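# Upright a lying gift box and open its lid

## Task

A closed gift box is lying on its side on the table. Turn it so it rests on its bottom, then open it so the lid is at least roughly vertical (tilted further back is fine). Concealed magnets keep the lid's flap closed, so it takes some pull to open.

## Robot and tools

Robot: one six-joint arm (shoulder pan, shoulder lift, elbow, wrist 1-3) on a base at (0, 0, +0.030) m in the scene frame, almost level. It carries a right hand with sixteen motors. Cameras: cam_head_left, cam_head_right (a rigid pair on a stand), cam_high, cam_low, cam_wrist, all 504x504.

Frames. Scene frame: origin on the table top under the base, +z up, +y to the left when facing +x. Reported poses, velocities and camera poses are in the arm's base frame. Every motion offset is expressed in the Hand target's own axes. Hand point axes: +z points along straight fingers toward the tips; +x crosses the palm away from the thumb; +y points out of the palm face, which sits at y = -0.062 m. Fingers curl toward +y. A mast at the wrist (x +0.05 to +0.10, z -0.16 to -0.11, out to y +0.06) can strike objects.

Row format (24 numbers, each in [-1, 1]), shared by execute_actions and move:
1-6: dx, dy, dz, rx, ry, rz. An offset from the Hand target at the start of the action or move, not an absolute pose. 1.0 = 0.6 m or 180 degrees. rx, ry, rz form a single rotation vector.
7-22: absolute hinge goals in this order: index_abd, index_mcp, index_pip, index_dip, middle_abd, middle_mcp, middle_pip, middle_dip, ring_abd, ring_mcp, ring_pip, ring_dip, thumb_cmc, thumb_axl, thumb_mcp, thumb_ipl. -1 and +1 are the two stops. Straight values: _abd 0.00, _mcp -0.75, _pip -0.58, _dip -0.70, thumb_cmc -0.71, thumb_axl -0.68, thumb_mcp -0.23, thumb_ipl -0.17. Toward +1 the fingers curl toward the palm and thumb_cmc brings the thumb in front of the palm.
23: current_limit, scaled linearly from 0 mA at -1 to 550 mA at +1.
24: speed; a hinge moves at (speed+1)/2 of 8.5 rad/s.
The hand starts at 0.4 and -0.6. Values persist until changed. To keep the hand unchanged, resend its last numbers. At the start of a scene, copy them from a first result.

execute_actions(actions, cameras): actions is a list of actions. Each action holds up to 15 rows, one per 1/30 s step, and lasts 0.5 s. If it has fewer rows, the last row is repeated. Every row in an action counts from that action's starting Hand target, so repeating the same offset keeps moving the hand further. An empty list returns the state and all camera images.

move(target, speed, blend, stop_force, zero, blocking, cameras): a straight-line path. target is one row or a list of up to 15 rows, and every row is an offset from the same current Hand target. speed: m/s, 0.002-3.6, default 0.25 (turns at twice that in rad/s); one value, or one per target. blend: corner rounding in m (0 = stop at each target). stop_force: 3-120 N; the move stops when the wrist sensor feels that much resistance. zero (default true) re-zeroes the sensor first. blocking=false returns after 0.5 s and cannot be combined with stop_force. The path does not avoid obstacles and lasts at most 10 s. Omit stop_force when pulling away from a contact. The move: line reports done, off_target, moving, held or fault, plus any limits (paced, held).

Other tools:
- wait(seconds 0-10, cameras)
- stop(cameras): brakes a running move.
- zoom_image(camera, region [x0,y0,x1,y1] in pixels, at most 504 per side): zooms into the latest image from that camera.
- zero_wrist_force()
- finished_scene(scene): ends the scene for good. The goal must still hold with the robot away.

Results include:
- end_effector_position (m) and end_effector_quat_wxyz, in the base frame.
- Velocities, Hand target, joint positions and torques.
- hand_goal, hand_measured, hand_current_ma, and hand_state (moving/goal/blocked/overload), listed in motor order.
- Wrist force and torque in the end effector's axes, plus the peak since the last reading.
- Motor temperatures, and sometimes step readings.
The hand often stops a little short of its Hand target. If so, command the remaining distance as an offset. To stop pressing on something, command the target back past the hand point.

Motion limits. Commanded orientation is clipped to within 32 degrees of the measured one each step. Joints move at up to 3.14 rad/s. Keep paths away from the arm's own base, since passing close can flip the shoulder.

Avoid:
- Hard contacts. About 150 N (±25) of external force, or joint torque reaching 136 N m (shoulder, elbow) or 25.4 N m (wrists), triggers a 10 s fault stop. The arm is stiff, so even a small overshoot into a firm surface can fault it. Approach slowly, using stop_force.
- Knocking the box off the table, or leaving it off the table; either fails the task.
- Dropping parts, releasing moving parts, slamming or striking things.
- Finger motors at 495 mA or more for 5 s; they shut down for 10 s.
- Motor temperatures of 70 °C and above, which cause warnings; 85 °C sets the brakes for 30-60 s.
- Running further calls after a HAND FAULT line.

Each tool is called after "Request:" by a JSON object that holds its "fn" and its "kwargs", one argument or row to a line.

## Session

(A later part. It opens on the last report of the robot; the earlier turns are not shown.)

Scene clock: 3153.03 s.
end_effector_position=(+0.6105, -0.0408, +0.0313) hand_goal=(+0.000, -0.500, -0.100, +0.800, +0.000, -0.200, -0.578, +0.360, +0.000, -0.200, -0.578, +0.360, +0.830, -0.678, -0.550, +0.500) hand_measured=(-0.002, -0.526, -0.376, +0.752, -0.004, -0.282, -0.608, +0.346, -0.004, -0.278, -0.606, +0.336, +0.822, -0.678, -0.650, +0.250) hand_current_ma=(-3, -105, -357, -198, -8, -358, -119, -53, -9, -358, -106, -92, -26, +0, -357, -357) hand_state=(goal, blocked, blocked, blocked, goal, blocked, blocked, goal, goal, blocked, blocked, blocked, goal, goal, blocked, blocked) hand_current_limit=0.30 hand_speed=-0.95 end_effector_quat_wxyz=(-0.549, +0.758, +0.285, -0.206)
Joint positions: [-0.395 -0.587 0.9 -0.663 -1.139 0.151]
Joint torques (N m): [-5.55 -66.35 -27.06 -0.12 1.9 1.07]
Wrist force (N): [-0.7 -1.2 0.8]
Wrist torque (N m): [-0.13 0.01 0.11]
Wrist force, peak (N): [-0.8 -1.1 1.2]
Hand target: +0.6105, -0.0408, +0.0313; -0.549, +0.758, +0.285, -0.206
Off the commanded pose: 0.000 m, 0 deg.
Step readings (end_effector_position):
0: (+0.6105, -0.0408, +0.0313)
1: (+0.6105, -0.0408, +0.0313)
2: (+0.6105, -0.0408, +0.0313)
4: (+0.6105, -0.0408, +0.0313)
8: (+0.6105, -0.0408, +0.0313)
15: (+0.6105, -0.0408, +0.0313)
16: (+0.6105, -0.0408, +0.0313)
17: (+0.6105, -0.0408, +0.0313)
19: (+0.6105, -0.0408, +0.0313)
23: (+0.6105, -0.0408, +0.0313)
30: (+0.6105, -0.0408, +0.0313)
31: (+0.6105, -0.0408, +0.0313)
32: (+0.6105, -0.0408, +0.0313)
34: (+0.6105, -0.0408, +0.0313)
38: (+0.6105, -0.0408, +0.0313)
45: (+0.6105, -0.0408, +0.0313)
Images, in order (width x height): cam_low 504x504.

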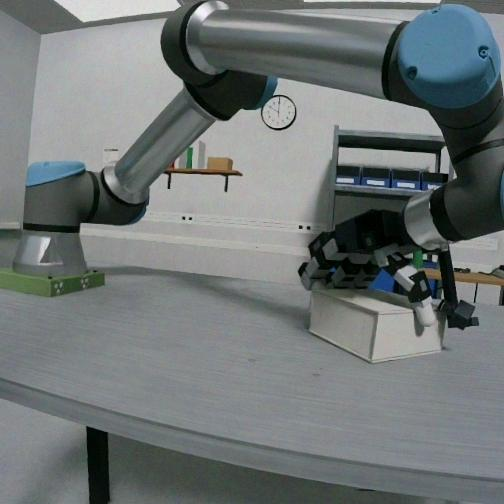

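Request:
{"fn": "execute_actions", "kwargs": {
  "actions": [
    [[0,0,0,0,0,0, 0,-0.45,-0.5,0.5, 0,-0.2,-0.577,0.36, 0,-0.2,-0.577,0.36, 0.83,-0.678,-0.55,0.5, 0.2,-0.8]],
    [[0,0,0,0,0,0, 0,-0.3,-0.577,0.3, 0,-0.2,-0.577,0.36, 0,-0.2,-0.577,0.3, 0.83,-0.678,-0.55,0.5, 0.2,-0.8]],
    [[0,0,0,0,0,0, 0,-0.205,-0.577,0.229, 0,-0.2,-0.577,0.36, 0,-0.205,-0.577,0.229, 0.83,-0.678,-0.55,0.5, 0.3,-0.9]],
    [[0,0,0,0,0,0, 0,-0.1,-0.577,0.3, 0,-0.1,-0.577,0.36, 0,-0.1,-0.577,0.3, 0.83,-0.678,-0.4,0.6, 0.65,-0.9]]
  ]
}}

Request:
{"fn": "execute_actions", "kwargs": {
  "actions": [
    [[0,0,0,0,0,0, 0,-0.1,-0.6,0.7, 0,0,-0.577,0.36, 0,-0.1,-0.6,0.7, 0.83,-0.678,-0.3,0.6, 0.65,-0.93]],
    [[0,0,0,0,0,0, 0,-0.12,-0.55,0.8, 0,0,-0.577,0.36, 0,-0.12,-0.55,0.8, 0.83,-0.678,-0.3,0.6, 0.65,-0.93]],
    [[0,0,0,0,0,0, 0,-0.15,-0.4,0.8, 0,0,-0.577,0.36, 0,-0.15,-0.4,0.8, 0.83,-0.678,-0.3,0.6, 0.65,-0.93]]
  ],
  "cameras": ["cam_low"]
}}

Request:
{"fn": "zoom_image", "kwargs": {
  "camera": "cam_low",
  "region": [295, 270, 385, 370]
}}

Scene clock: 3274.90 s.
end_effector_position=(+0.6105, -0.0408, +0.0313) hand_goal=(+0.000, -0.100, -0.578, +0.300, +0.000, -0.100, -0.578, +0.360, +0.000, -0.100, -0.578, +0.300, +0.830, -0.678, -0.400, +0.600) hand_measured=(-0.002, -0.242, -0.616, +0.250, +0.002, -0.276, -0.608, +0.338, +0.002, -0.236, -0.610, +0.242, +0.820, -0.678, -0.650, +0.256) hand_current_ma=(-3, -454, -150, -209, +4, -454, -121, -84, +2, -454, -124, -246, -32, +0, -454, -454) hand_state=(goal, blocked, blocked, blocked, goal, blocked, blocked, blocked, goal, blocked, blocked, blocked, goal, goal, blocked, blocked) hand_current_limit=0.65 hand_speed=-0.90 end_effector_quat_wxyz=(-0.549, +0.758, +0.285, -0.206)
Joint positions: [-0.395 -0.587 0.9 -0.663 -1.139 0.151]
Joint torques (N m): [-4.71 -66.16 -26.39 -0.08 1.83 1.02]
Wrist force (N): [-0.3 1.4 1.3]
Wrist torque (N m): [0.20 -0.05 0.22]
Wrist force, peak (N): [-0.5 1.8 1.4]
Hand target: +0.6105, -0.0408, +0.0313; -0.549, +0.758, +0.285, -0.206
Off the commanded pose: 0.000 m, 0 deg.
Step readings (end_effector_position):
0: (+0.6105, -0.0408, +0.0313)
1: (+0.6105, -0.0408, +0.0313)
2: (+0.6105, -0.0408, +0.0313)
4: (+0.6105, -0.0408, +0.0313)
8: (+0.6105, -0.0408, +0.0313)
15: (+0.6105, -0.0408, +0.0313)
16: (+0.6105, -0.0408, +0.0313)
17: (+0.6105, -0.0408, +0.0313)
19: (+0.6105, -0.0408, +0.0313)
23: (+0.6105, -0.0408, +0.0313)
30: (+0.6105, -0.0408, +0.0313)
31: (+0.6105, -0.0408, +0.0313)
32: (+0.6105, -0.0408, +0.0313)
34: (+0.6105, -0.0408, +0.0313)
38: (+0.6105, -0.0408, +0.0313)
45: (+0.6105, -0.0408, +0.0313)
46: (+0.6105, -0.0408, +0.0313)
47: (+0.6105, -0.0408, +0.0313)
49: (+0.6105, -0.0408, +0.0313)
53: (+0.6105, -0.0408, +0.0313)
60: (+0.6105, -0.0408, +0.0313)

Scene clock: 3276.63 s.
end_effector_position=(+0.6106, -0.0408, +0.0314) hand_goal=(+0.000, -0.150, -0.400, +0.800, +0.000, +0.000, -0.578, +0.360, +0.000, -0.150, -0.400, +0.800, +0.830, -0.678, -0.300, +0.600) hand_measured=(-0.006, -0.252, -0.662, +0.420, +0.000, -0.258, -0.608, +0.342, -0.004, -0.246, -0.652, +0.404, +0.820, -0.678, -0.658, +0.256) hand_current_ma=(-20, -454, -454, -454, +0, -454, -121, -69, -14, -451, -454, -454, -32, +0, -454, -454) hand_state=(goal, blocked, blocked, blocked, goal, blocked, blocked, goal, goal, blocked, blocked, blocked, goal, goal, blocked, blocked) hand_current_limit=0.65 hand_speed=-0.93 end_effector_quat_wxyz=(-0.549, +0.758, +0.285, -0.206)
Joint positions: [-0.395 -0.587 0.9 -0.663 -1.139 0.151]
Joint torques (N m): [-4.51 -56.05 -21.41 0.58 1.76 1.1]
Wrist force (N): [-0.4 -7.9 -4.6]
Wrist torque (N m): [-1.20 0.41 -0.36]
Wrist force, peak (N): [-0.9 -8.3 -6.3]
Hand target: +0.6105, -0.0408, +0.0313; -0.549, +0.758, +0.285, -0.206
Off the commanded pose: 0.000 m, 0 deg.
Step readings (end_effector_position):
0: (+0.6105, -0.0408, +0.0313)
1: (+0.6105, -0.0408, +0.0313)
2: (+0.6105, -0.0408, +0.0313)
4: (+0.6105, -0.0408, +0.0313)
8: (+0.6105, -0.0408, +0.0313)
15: (+0.6105, -0.0408, +0.0313)
16: (+0.6105, -0.0408, +0.0313)
17: (+0.6105, -0.0408, +0.0313)
19: (+0.6105, -0.0408, +0.0313)
23: (+0.6105, -0.0408, +0.0314)
30: (+0.6105, -0.0408, +0.0314)
31: (+0.6105, -0.0408, +0.0314)
32: (+0.6105, -0.0408, +0.0314)
34: (+0.6105, -0.0408, +0.0314)
38: (+0.6106, -0.0408, +0.0314)
45: (+0.6106, -0.0408, +0.0314)
Images, in order (width x height): cam_low 504x504.

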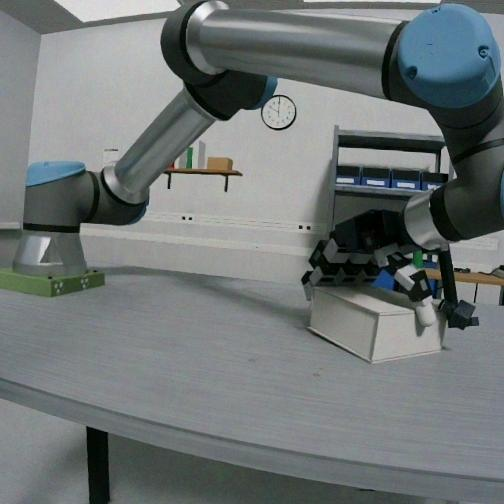

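Scaled by 5.040.

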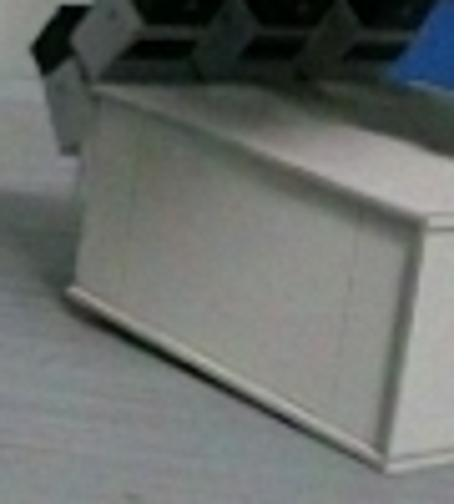

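Request:
{"fn": "execute_actions", "kwargs": {
  "actions": [
    [[0,0,0,0,0,0, 0,-0.15,-0.4,0.8, 0,0,-0.577,0.22, 0,-0.15,-0.4,0.8, 0.83,-0.678,-0.3,0.6, 0.68,-0.93]],
    [[0,0,0,0,0,0, 0,-0.15,-0.3,0.9, 0,0,-0.577,0.15, 0,-0.15,-0.3,0.9, 0.83,-0.678,-0.3,0.6, 0.68,-0.93]],
    [[0,0,0,0,0,0, 0,-0.2,-0.2,0.9, 0,0,-0.577,0.15, 0,-0.2,-0.2,0.9, 0.83,-0.678,-0.3,0.6, 0.68,-0.93]]
  ],
  "cameras": ["cam_low"]
}}

Request:
{"fn": "zoom_image", "kwargs": {
  "camera": "cam_low",
  "region": [295, 270, 385, 370]
}}

Scene clock: 3349.90 s.
end_effector_position=(+0.6105, -0.0408, +0.0313) hand_goal=(+0.000, -0.200, -0.200, +0.900, +0.000, +0.000, -0.578, +0.150, +0.000, -0.200, -0.200, +0.900, +0.830, -0.678, -0.300, +0.600) hand_measured=(-0.006, -0.276, -0.662, +0.480, +0.000, -0.200, -0.614, +0.142, -0.004, -0.270, -0.652, +0.462, +0.820, -0.678, -0.658, +0.256) hand_current_ma=(-20, -346, -462, -462, +0, -462, -140, -30, -14, -317, -462, -461, -32, +0, -462, -462) hand_state=(goal, blocked, blocked, blocked, goal, blocked, blocked, goal, goal, blocked, blocked, blocked, goal, goal, blocked, blocked) hand_current_limit=0.68 hand_speed=-0.93 end_effector_quat_wxyz=(-0.549, +0.758, +0.285, -0.206)
Joint positions: [-0.395 -0.587 0.9 -0.663 -1.139 0.151]
Joint torques (N m): [-4.09 -45.39 -3.92 2.78 1.6 1.03]
Wrist force (N): [-0.4 -6.4 -3.6]
Wrist torque (N m): [-0.98 0.35 -0.30]
Wrist force, peak (N): [-0.9 -8.6 -4.2]
Hand target: +0.6105, -0.0408, +0.0313; -0.549, +0.758, +0.285, -0.206
Off the commanded pose: 0.000 m, 0 deg.
Step readings (end_effector_position):
0: (+0.6105, -0.0408, +0.0313)
1: (+0.6105, -0.0408, +0.0313)
2: (+0.6105, -0.0408, +0.0313)
4: (+0.6105, -0.0408, +0.0313)
8: (+0.6105, -0.0408, +0.0313)
15: (+0.6105, -0.0408, +0.0313)
16: (+0.6105, -0.0408, +0.0313)
17: (+0.6105, -0.0408, +0.0313)
19: (+0.6105, -0.0408, +0.0313)
23: (+0.6105, -0.0408, +0.0313)
30: (+0.6105, -0.0408, +0.0313)
31: (+0.6105, -0.0408, +0.0313)
32: (+0.6105, -0.0408, +0.0313)
34: (+0.6105, -0.0408, +0.0313)
38: (+0.6105, -0.0408, +0.0313)
45: (+0.6105, -0.0408, +0.0313)
Images, in order (width x height): cam_low 504x504.

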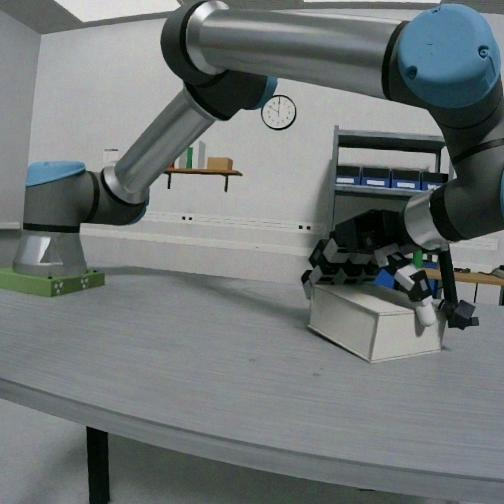

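Scaled by 5.040.

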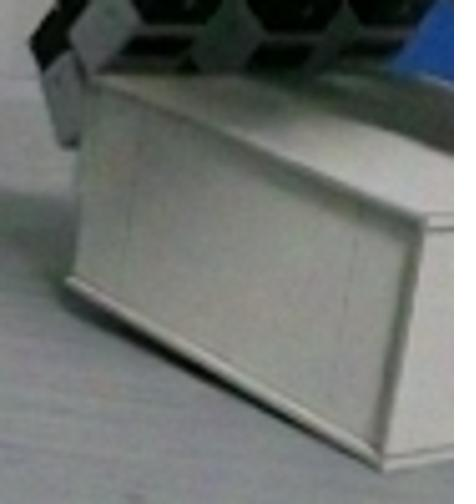

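Request:
{"fn": "execute_actions", "kwargs": {
  "actions": [
    [[0,0,0,0,0,0, 0,-0.2,-0.25,0.9, 0,-0.2,-0.577,-0.1, 0,-0.2,-0.25,0.9, 0.83,-0.678,-0.3,0.6, 0.6,-0.8]],
    [[0,0,0,0,0,0, 0,-0.2,-0.25,0.9, 0,-0.45,-0.577,-0.1, 0,-0.2,-0.25,0.9, 0.83,-0.678,-0.3,0.6, 0.6,-0.7]],
    [[0,0,0,0,0,0, 0,-0.2,-0.25,0.9, 0,-0.45,-0.577,0.35, 0,-0.2,-0.25,0.9, 0.83,-0.678,-0.3,0.6, 0.6,-0.7]],
    [[0,0,0,0,0,0, 0,-0.2,-0.25,0.9, 0,-0.28,-0.577,0.46, 0,-0.2,-0.25,0.9, 0.83,-0.678,-0.3,0.6, 0.6,-0.8]],
    [[0,0,0,0,0,0, 0,-0.2,-0.25,0.9, 0,-0.28,-0.577,0.46, 0,-0.2,-0.25,0.9, 0.83,-0.678,-0.3,0.6, 0.6,-0.8]]
  ],
  "cameras": ["cam_low"]
}}

Request:
{"fn": "execute_actions", "kwargs": {
  "actions": [
    [[0,0,0,0,0,0, 0,-0.2,-0.25,0.9, 0,0.1,-0.577,0.36, 0,-0.2,-0.25,0.9, 0.83,-0.678,-0.3,0.6, 0.68,-0.9]],
    [[0,0,0,0,0,0, 0,-0.2,-0.2,1.0, 0,0.1,-0.577,0.28, 0,-0.2,-0.2,1.0, 0.83,-0.678,-0.3,0.6, 0.68,-0.93]],
    [[0,0,0,0,0,0, 0,-0.2,-0.2,1.0, 0,0.1,-0.577,0.2, 0,-0.2,-0.2,1.0, 0.83,-0.678,-0.3,0.6, 0.68,-0.93]]
  ],
  "cameras": ["cam_low"]
}}

Request:
{"fn": "zoom_image", "kwargs": {
  "camera": "cam_low",
  "region": [295, 270, 385, 370]
}}

Scene clock: 3380.70 s.
end_effector_position=(+0.6105, -0.0408, +0.0313) hand_goal=(+0.000, -0.200, -0.250, +0.900, +0.000, -0.280, -0.578, +0.460, +0.000, -0.200, -0.250, +0.900, +0.830, -0.678, -0.300, +0.600) hand_measured=(-0.006, -0.386, -0.662, +0.820, +0.000, -0.348, -0.594, +0.446, -0.004, -0.380, -0.652, +0.780, +0.822, -0.678, -0.662, +0.256) hand_current_ma=(-20, -440, -440, -348, +0, -308, -55, -52, -14, -440, -440, -440, -31, +0, -440, -440) hand_state=(goal, blocked, blocked, blocked, goal, blocked, goal, goal, goal, blocked, blocked, blocked, goal, goal, blocked, blocked) hand_current_limit=0.60 hand_speed=-0.80 end_effector_quat_wxyz=(-0.549, +0.758, +0.285, -0.206)
Joint positions: [-0.395 -0.587 0.9 -0.663 -1.139 0.151]
Joint torques (N m): [-3.52 -57.98 -11.14 2.8 1.58 0.99]
Wrist force (N): [-0.5 1.2 1.5]
Wrist torque (N m): [0.13 -0.04 0.21]
Wrist force, peak (N): [-0.4 -6.6 -4.0]
Hand target: +0.6105, -0.0408, +0.0313; -0.549, +0.758, +0.285, -0.206
Off the commanded pose: 0.000 m, 0 deg.
Step readings (end_effector_position):
0: (+0.6105, -0.0408, +0.0313)
1: (+0.6105, -0.0408, +0.0313)
2: (+0.6105, -0.0408, +0.0313)
4: (+0.6105, -0.0408, +0.0313)
8: (+0.6105, -0.0408, +0.0313)
15: (+0.6105, -0.0408, +0.0313)
16: (+0.6105, -0.0408, +0.0313)
17: (+0.6105, -0.0408, +0.0313)
19: (+0.6105, -0.0408, +0.0313)
23: (+0.6105, -0.0408, +0.0313)
30: (+0.6105, -0.0408, +0.0313)
31: (+0.6105, -0.0408, +0.0313)
32: (+0.6105, -0.0408, +0.0313)
34: (+0.6105, -0.0408, +0.0313)
38: (+0.6105, -0.0408, +0.0313)
45: (+0.6105, -0.0408, +0.0313)
46: (+0.6105, -0.0408, +0.0313)
47: (+0.6105, -0.0408, +0.0313)
49: (+0.6105, -0.0408, +0.0313)
53: (+0.6105, -0.0408, +0.0313)
60: (+0.6105, -0.0408, +0.0313)
61: (+0.6105, -0.0408, +0.0313)
62: (+0.6105, -0.0408, +0.0313)
64: (+0.6105, -0.0408, +0.0313)
68: (+0.6105, -0.0408, +0.0313)
75: (+0.6105, -0.0408, +0.0313)
Images, in order (width x height): cam_low 504x504.

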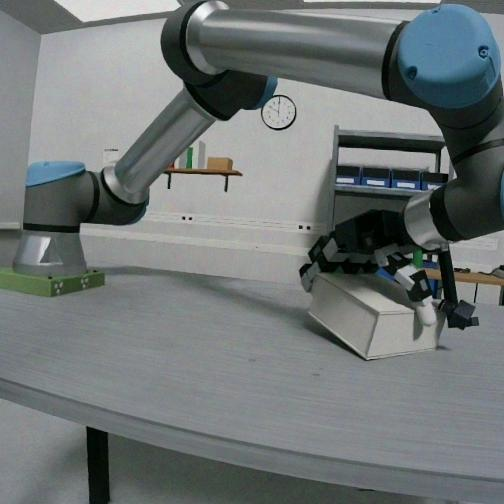

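Scene clock: 3382.40 s.
end_effector_position=(+0.6105, -0.0408, +0.0313) hand_goal=(+0.000, -0.200, -0.200, +1.000, +0.000, +0.100, -0.578, +0.200, +0.000, -0.200, -0.200, +1.000, +0.830, -0.678, -0.300, +0.600) hand_measured=(-0.008, -0.386, -0.662, +0.826, +0.000, -0.272, -0.600, +0.194, -0.006, -0.380, -0.652, +0.788, +0.822, -0.678, -0.662, +0.256) hand_current_ma=(-26, -462, -462, -462, -1, -462, -82, -19, -14, -462, -462, -462, -29, +0, -462, -462) hand_state=(goal, blocked, blocked, blocked, goal, blocked, blocked, goal, goal, blocked, blocked, blocked, goal, goal, blocked, blocked) hand_current_limit=0.68 hand_speed=-0.93 end_effector_quat_wxyz=(-0.549, +0.758, +0.285, -0.206)
Joint positions: [-0.395 -0.587 0.9 -0.663 -1.139 0.151]
Joint torques (N m): [-2.69 -66.33 -17.34 2.41 1.58 1.02]
Wrist force (N): [-0.1 -0.3 0.4]
Wrist torque (N m): [-0.07 0.01 0.07]
Wrist force, peak (N): [-0.4 1.5 1.2]
Hand target: +0.6105, -0.0408, +0.0313; -0.549, +0.758, +0.285, -0.206
Off the commanded pose: 0.000 m, 0 deg.
Step readings (end_effector_position):
0: (+0.6105, -0.0408, +0.0313)
1: (+0.6105, -0.0408, +0.0313)
2: (+0.6105, -0.0408, +0.0313)
4: (+0.6105, -0.0408, +0.0313)
8: (+0.6105, -0.0408, +0.0313)
15: (+0.6105, -0.0408, +0.0313)
16: (+0.6105, -0.0408, +0.0313)
17: (+0.6105, -0.0408, +0.0313)
19: (+0.6105, -0.0408, +0.0313)
23: (+0.6105, -0.0408, +0.0313)
30: (+0.6105, -0.0408, +0.0313)
31: (+0.6105, -0.0408, +0.0313)
32: (+0.6105, -0.0408, +0.0313)
34: (+0.6105, -0.0408, +0.0313)
38: (+0.6105, -0.0408, +0.0313)
45: (+0.6105, -0.0408, +0.0313)
Images, in order (width x height): cam_low 504x504.

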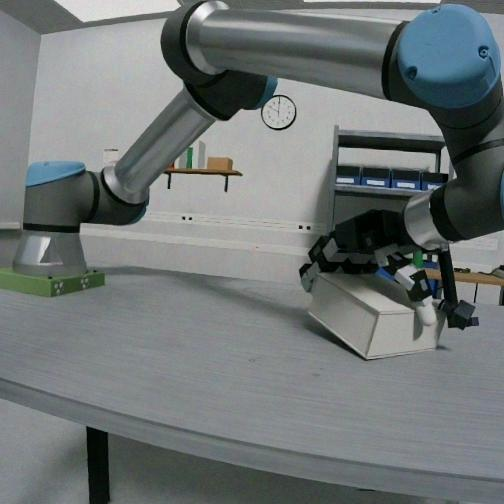

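Scaled by 5.040.

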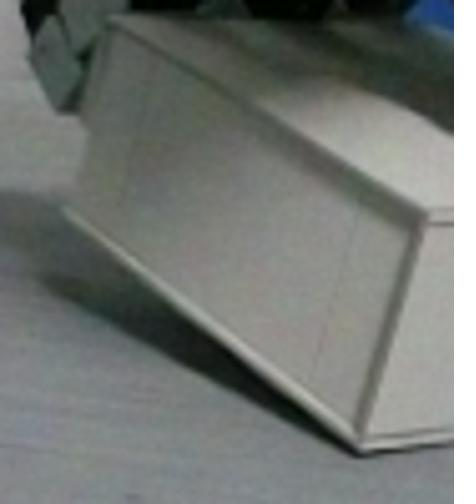

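Request:
{"fn": "execute_actions", "kwargs": {
  "actions": [
    [[0,0,0,0,0,0, 0,-0.2,-0.2,1.0, 0,-0.272,-0.6,-0.1, 0,-0.2,-0.2,1.0, 0.83,-0.678,-0.3,0.6, 0.6,-0.7]],
    [[0,0,0,0,0,0, 0,-0.2,-0.2,1.0, 0,-0.5,-0.66,-0.1, 0,-0.2,-0.2,1.0, 0.83,-0.678,-0.3,0.6, 0.6,-0.7]],
    [[0,0,0,0,0,0, 0,-0.2,-0.2,1.0, 0,-0.5,-0.66,0.5, 0,-0.2,-0.2,1.0, 0.83,-0.678,-0.3,0.6, 0.6,-0.6]],
    [[0,0,0,0,0,0, 0,-0.2,-0.2,1.0, 0,-0.5,-0.6,0.8, 0,-0.2,-0.2,1.0, 0.83,-0.678,-0.3,0.6, 0.6,-0.7]],
    [[0,0,0,0,0,0, 0,-0.2,-0.2,1.0, 0,-0.38,-0.6,0.8, 0,-0.2,-0.2,1.0, 0.83,-0.678,-0.3,0.6, 0.6,-0.85]],
    [[0,0,0,0,0,0, 0,-0.2,-0.2,1.0, 0,-0.34,-0.6,0.8, 0,-0.2,-0.2,1.0, 0.83,-0.678,-0.3,0.6, 0.6,-0.85]]
  ],
  "cameras": ["cam_low"]
}}

Request:
{"fn": "zoom_image", "kwargs": {
  "camera": "cam_low",
  "region": [295, 250, 395, 370]
}}

Scene clock: 3422.73 s.
end_effector_position=(+0.6105, -0.0408, +0.0313) hand_goal=(+0.000, -0.200, -0.200, +1.000, +0.000, -0.340, -0.600, +0.800, +0.000, -0.200, -0.200, +1.000, +0.830, -0.678, -0.300, +0.600) hand_measured=(-0.010, -0.420, -0.662, +0.930, -0.002, -0.424, -0.616, +0.798, -0.004, -0.414, -0.652, +0.904, +0.824, -0.678, -0.666, +0.256) hand_current_ma=(-30, -440, -440, -298, -3, -393, -55, -4, -13, -440, -440, -424, -23, +0, -440, -440) hand_state=(goal, blocked, blocked, blocked, goal, blocked, goal, goal, goal, blocked, blocked, blocked, goal, goal, blocked, blocked) hand_current_limit=0.60 hand_speed=-0.85 end_effector_quat_wxyz=(-0.549, +0.758, +0.285, -0.206)
Joint positions: [-0.395 -0.587 0.9 -0.663 -1.139 0.151]
Joint torques (N m): [-1.71 -66.26 -26.84 1.49 1.52 1.05]
Wrist force (N): [-0.4 1.6 1.4]
Wrist torque (N m): [0.20 -0.05 0.26]
Wrist force, peak (N): [-0.4 2.7 1.4]
Hand target: +0.6105, -0.0408, +0.0313; -0.549, +0.758, +0.285, -0.206
Off the commanded pose: 0.000 m, 0 deg.
Step readings (end_effector_position):
0: (+0.6105, -0.0408, +0.0313)
1: (+0.6105, -0.0408, +0.0313)
2: (+0.6105, -0.0408, +0.0313)
4: (+0.6105, -0.0408, +0.0313)
8: (+0.6105, -0.0408, +0.0313)
15: (+0.6105, -0.0408, +0.0313)
16: (+0.6105, -0.0408, +0.0313)
17: (+0.6105, -0.0408, +0.0313)
19: (+0.6105, -0.0408, +0.0313)
23: (+0.6105, -0.0408, +0.0313)
30: (+0.6105, -0.0408, +0.0313)
31: (+0.6105, -0.0408, +0.0313)
32: (+0.6105, -0.0408, +0.0313)
34: (+0.6105, -0.0408, +0.0313)
38: (+0.6105, -0.0408, +0.0313)
45: (+0.6105, -0.0408, +0.0313)
46: (+0.6105, -0.0408, +0.0313)
47: (+0.6105, -0.0408, +0.0313)
49: (+0.6105, -0.0408, +0.0313)
53: (+0.6105, -0.0408, +0.0313)
60: (+0.6105, -0.0408, +0.0313)
61: (+0.6105, -0.0408, +0.0313)
62: (+0.6105, -0.0408, +0.0313)
64: (+0.6105, -0.0408, +0.0313)
68: (+0.6105, -0.0408, +0.0313)
75: (+0.6105, -0.0408, +0.0313)
76: (+0.6105, -0.0408, +0.0313)
77: (+0.6105, -0.0408, +0.0313)
79: (+0.6105, -0.0408, +0.0313)
83: (+0.6105, -0.0408, +0.0313)
90: (+0.6105, -0.0408, +0.0313)
Images, in order (width x height): cam_low 504x504.

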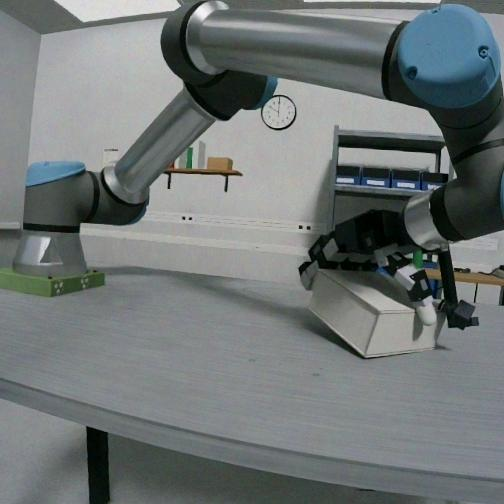

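Scaled by 4.200.

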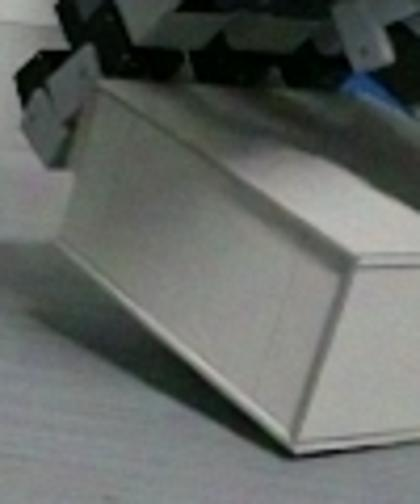

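Request:
{"fn": "execute_actions", "kwargs": {
  "actions": [
    [[0,0,0,0,0,0, 0,-0.2,-0.2,1.0, 0,-0.1,-0.6,0.75, 0,-0.2,-0.2,1.0, 0.83,-0.678,-0.3,0.6, 0.68,-0.9]],
    [[0,0,0,0,0,0, 0,-0.2,-0.2,1.0, 0,0.0,-0.6,0.65, 0,-0.2,-0.2,1.0, 0.83,-0.678,-0.3,0.6, 0.68,-0.9]],
    [[0,0,0,0,0,0, 0,-0.2,-0.2,1.0, 0,0.1,-0.6,0.55, 0,-0.2,-0.2,1.0, 0.83,-0.678,-0.3,0.6, 0.68,-0.9]],
    [[0,0,0,0,0,0, 0,-0.2,-0.2,1.0, 0,0.1,-0.6,0.45, 0,-0.2,-0.2,1.0, 0.83,-0.678,-0.3,0.6, 0.68,-0.9]]
  ],
  "cameras": ["cam_low"]
}}

Request:
{"fn": "zoom_image", "kwargs": {
  "camera": "cam_low",
  "region": [295, 250, 395, 370]
}}

Scene clock: 3440.03 s.
end_effector_position=(+0.6105, -0.0408, +0.0313) hand_goal=(+0.000, -0.200, -0.200, +1.000, +0.000, +0.100, -0.600, +0.450, +0.000, -0.200, -0.200, +1.000, +0.830, -0.678, -0.300, +0.600) hand_measured=(-0.008, -0.420, -0.656, +0.932, -0.004, -0.346, -0.618, +0.452, -0.004, -0.414, -0.652, +0.912, +0.824, -0.678, -0.666, +0.256) hand_current_ma=(-22, -462, -462, -291, -8, -462, -65, +5, -13, -462, -462, -385, -23, +0, -462, -462) hand_state=(goal, blocked, blocked, blocked, goal, blocked, goal, goal, goal, blocked, blocked, blocked, goal, goal, blocked, blocked) hand_current_limit=0.68 hand_speed=-0.90 end_effector_quat_wxyz=(-0.549, +0.758, +0.285, -0.206)
Joint positions: [-0.395 -0.587 0.9 -0.663 -1.139 0.151]
Joint torques (N m): [-1.25 -66.05 -26.69 0.81 1.34 0.93]
Wrist force (N): [-0.3 -0.5 1.1]
Wrist torque (N m): [-0.03 -0.04 0.11]
Wrist force, peak (N): [-0.6 1.9 1.6]
Hand target: +0.6105, -0.0408, +0.0313; -0.549, +0.758, +0.285, -0.206
Off the commanded pose: 0.000 m, 0 deg.
Step readings (end_effector_position):
0: (+0.6105, -0.0408, +0.0313)
1: (+0.6105, -0.0408, +0.0313)
2: (+0.6105, -0.0408, +0.0313)
4: (+0.6105, -0.0408, +0.0313)
8: (+0.6105, -0.0408, +0.0313)
15: (+0.6105, -0.0408, +0.0313)
16: (+0.6105, -0.0408, +0.0313)
17: (+0.6105, -0.0408, +0.0313)
19: (+0.6105, -0.0408, +0.0313)
23: (+0.6105, -0.0408, +0.0313)
30: (+0.6105, -0.0408, +0.0313)
31: (+0.6105, -0.0408, +0.0313)
32: (+0.6105, -0.0408, +0.0313)
34: (+0.6105, -0.0408, +0.0313)
38: (+0.6105, -0.0408, +0.0313)
45: (+0.6105, -0.0408, +0.0313)
46: (+0.6105, -0.0408, +0.0313)
47: (+0.6105, -0.0408, +0.0313)
49: (+0.6105, -0.0408, +0.0313)
53: (+0.6105, -0.0408, +0.0313)
60: (+0.6105, -0.0408, +0.0313)
Images, in order (width x height): cam_low 504x504.

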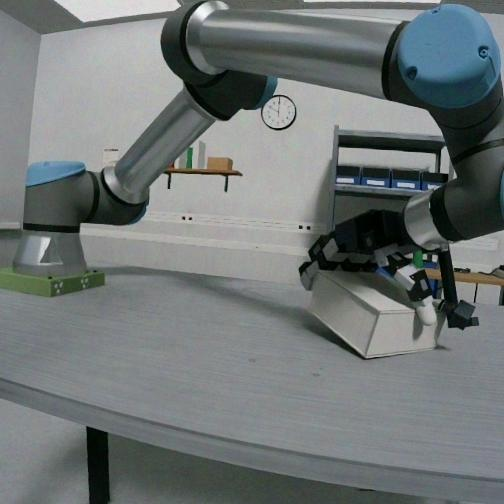

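Scaled by 4.200.

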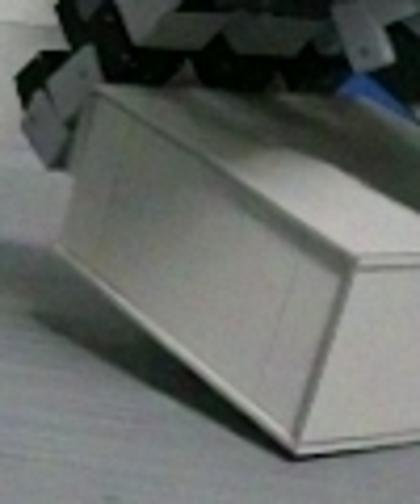

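Request:
{"fn": "execute_actions", "kwargs": {
  "actions": [
    [[0,0,0,0,0,0, 0,-0.2,-0.2,1.0, 0,-0.45,-0.6,0.3, 0,-0.2,-0.2,1.0, 0.83,-0.678,-0.3,0.6, 0.6,-0.8]],
    [[0,0,0,0,0,0, 0,-0.2,-0.2,1.0, 0,-0.53,-0.6,0.5, 0,-0.2,-0.2,1.0, 0.83,-0.678,-0.3,0.6, 0.6,-0.7]],
    [[0,0,0,0,0,0, 0,-0.2,-0.2,1.0, 0,-0.53,-0.6,0.75, 0,-0.2,-0.2,1.0, 0.83,-0.678,-0.3,0.6, 0.6,-0.7]],
    [[0,0,0,0,0,0, 0,-0.2,-0.2,1.0, 0,-0.4,-0.6,0.75, 0,-0.2,-0.2,1.0, 0.83,-0.678,-0.3,0.6, 0.68,-0.85]],
    [[0,0,0,0,0,0, 0,-0.2,-0.2,1.0, 0,-0.2,-0.6,0.75, 0,-0.2,-0.2,1.0, 0.83,-0.678,-0.3,0.6, 0.68,-0.85]],
    [[0,0,0,0,0,0, 0,-0.2,-0.2,1.0, 0,0.1,-0.6,0.75, 0,-0.2,-0.2,1.0, 0.83,-0.678,-0.3,0.6, 0.7,-0.85]]
  ],
  "cameras": ["cam_low"]
}}

Request:
{"fn": "zoom_image", "kwargs": {
  "camera": "cam_low",
  "region": [295, 250, 395, 370]
}}

Scene clock: 3486.97 s.
end_effector_position=(+0.6105, -0.0408, +0.0313) hand_goal=(+0.000, -0.200, -0.200, +1.000, +0.000, +0.100, -0.600, +0.750, +0.000, -0.200, -0.200, +1.000, +0.830, -0.678, -0.300, +0.600) hand_measured=(-0.008, -0.420, -0.656, +0.940, -0.002, -0.412, -0.614, +0.752, -0.004, -0.414, -0.652, +0.920, +0.824, -0.678, -0.666, +0.256) hand_current_ma=(-22, -468, -467, -254, -8, -468, -53, +5, -13, -468, -468, -350, -23, +0, -468, -468) hand_state=(goal, blocked, blocked, blocked, goal, blocked, goal, goal, goal, blocked, blocked, blocked, goal, goal, blocked, blocked) hand_current_limit=0.70 hand_speed=-0.85 end_effector_quat_wxyz=(-0.549, +0.758, +0.285, -0.206)
Joint positions: [-0.395 -0.587 0.9 -0.663 -1.139 0.151]
Joint torques (N m): [-0.23 -66.25 -26.67 0.03 1.4 0.99]
Wrist force (N): [-0.5 0.0 1.2]
Wrist torque (N m): [0.05 -0.03 0.14]
Wrist force, peak (N): [-0.5 0.2 1.6]
Hand target: +0.6105, -0.0408, +0.0313; -0.549, +0.758, +0.285, -0.206
Off the commanded pose: 0.000 m, 0 deg.
Step readings (end_effector_position):
0: (+0.6105, -0.0408, +0.0313)
1: (+0.6105, -0.0408, +0.0313)
2: (+0.6105, -0.0408, +0.0313)
4: (+0.6105, -0.0408, +0.0313)
8: (+0.6105, -0.0408, +0.0313)
15: (+0.6105, -0.0408, +0.0313)
16: (+0.6105, -0.0408, +0.0313)
17: (+0.6105, -0.0408, +0.0313)
19: (+0.6105, -0.0408, +0.0313)
23: (+0.6105, -0.0408, +0.0313)
30: (+0.6105, -0.0408, +0.0313)
31: (+0.6105, -0.0408, +0.0313)
32: (+0.6105, -0.0408, +0.0313)
34: (+0.6105, -0.0408, +0.0313)
38: (+0.6105, -0.0408, +0.0313)
45: (+0.6105, -0.0408, +0.0313)
46: (+0.6105, -0.0408, +0.0313)
47: (+0.6105, -0.0408, +0.0313)
49: (+0.6105, -0.0408, +0.0313)
53: (+0.6105, -0.0408, +0.0313)
60: (+0.6105, -0.0408, +0.0313)
61: (+0.6105, -0.0408, +0.0313)
62: (+0.6105, -0.0408, +0.0313)
64: (+0.6105, -0.0408, +0.0313)
68: (+0.6105, -0.0408, +0.0313)
75: (+0.6105, -0.0408, +0.0313)
76: (+0.6105, -0.0408, +0.0313)
77: (+0.6105, -0.0408, +0.0313)
79: (+0.6105, -0.0408, +0.0313)
83: (+0.6105, -0.0408, +0.0313)
90: (+0.6105, -0.0408, +0.0313)
Images, in order (width x height): cam_low 504x504.

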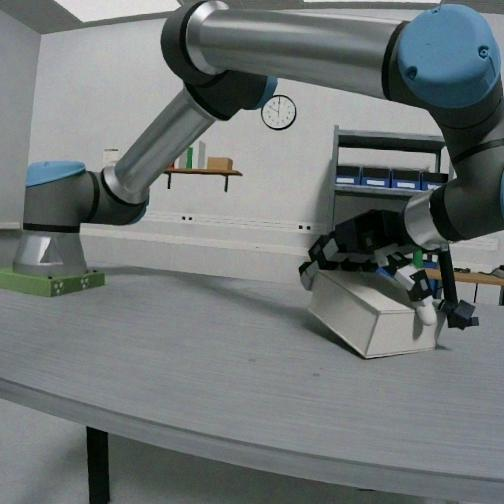

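Scaled by 4.200.

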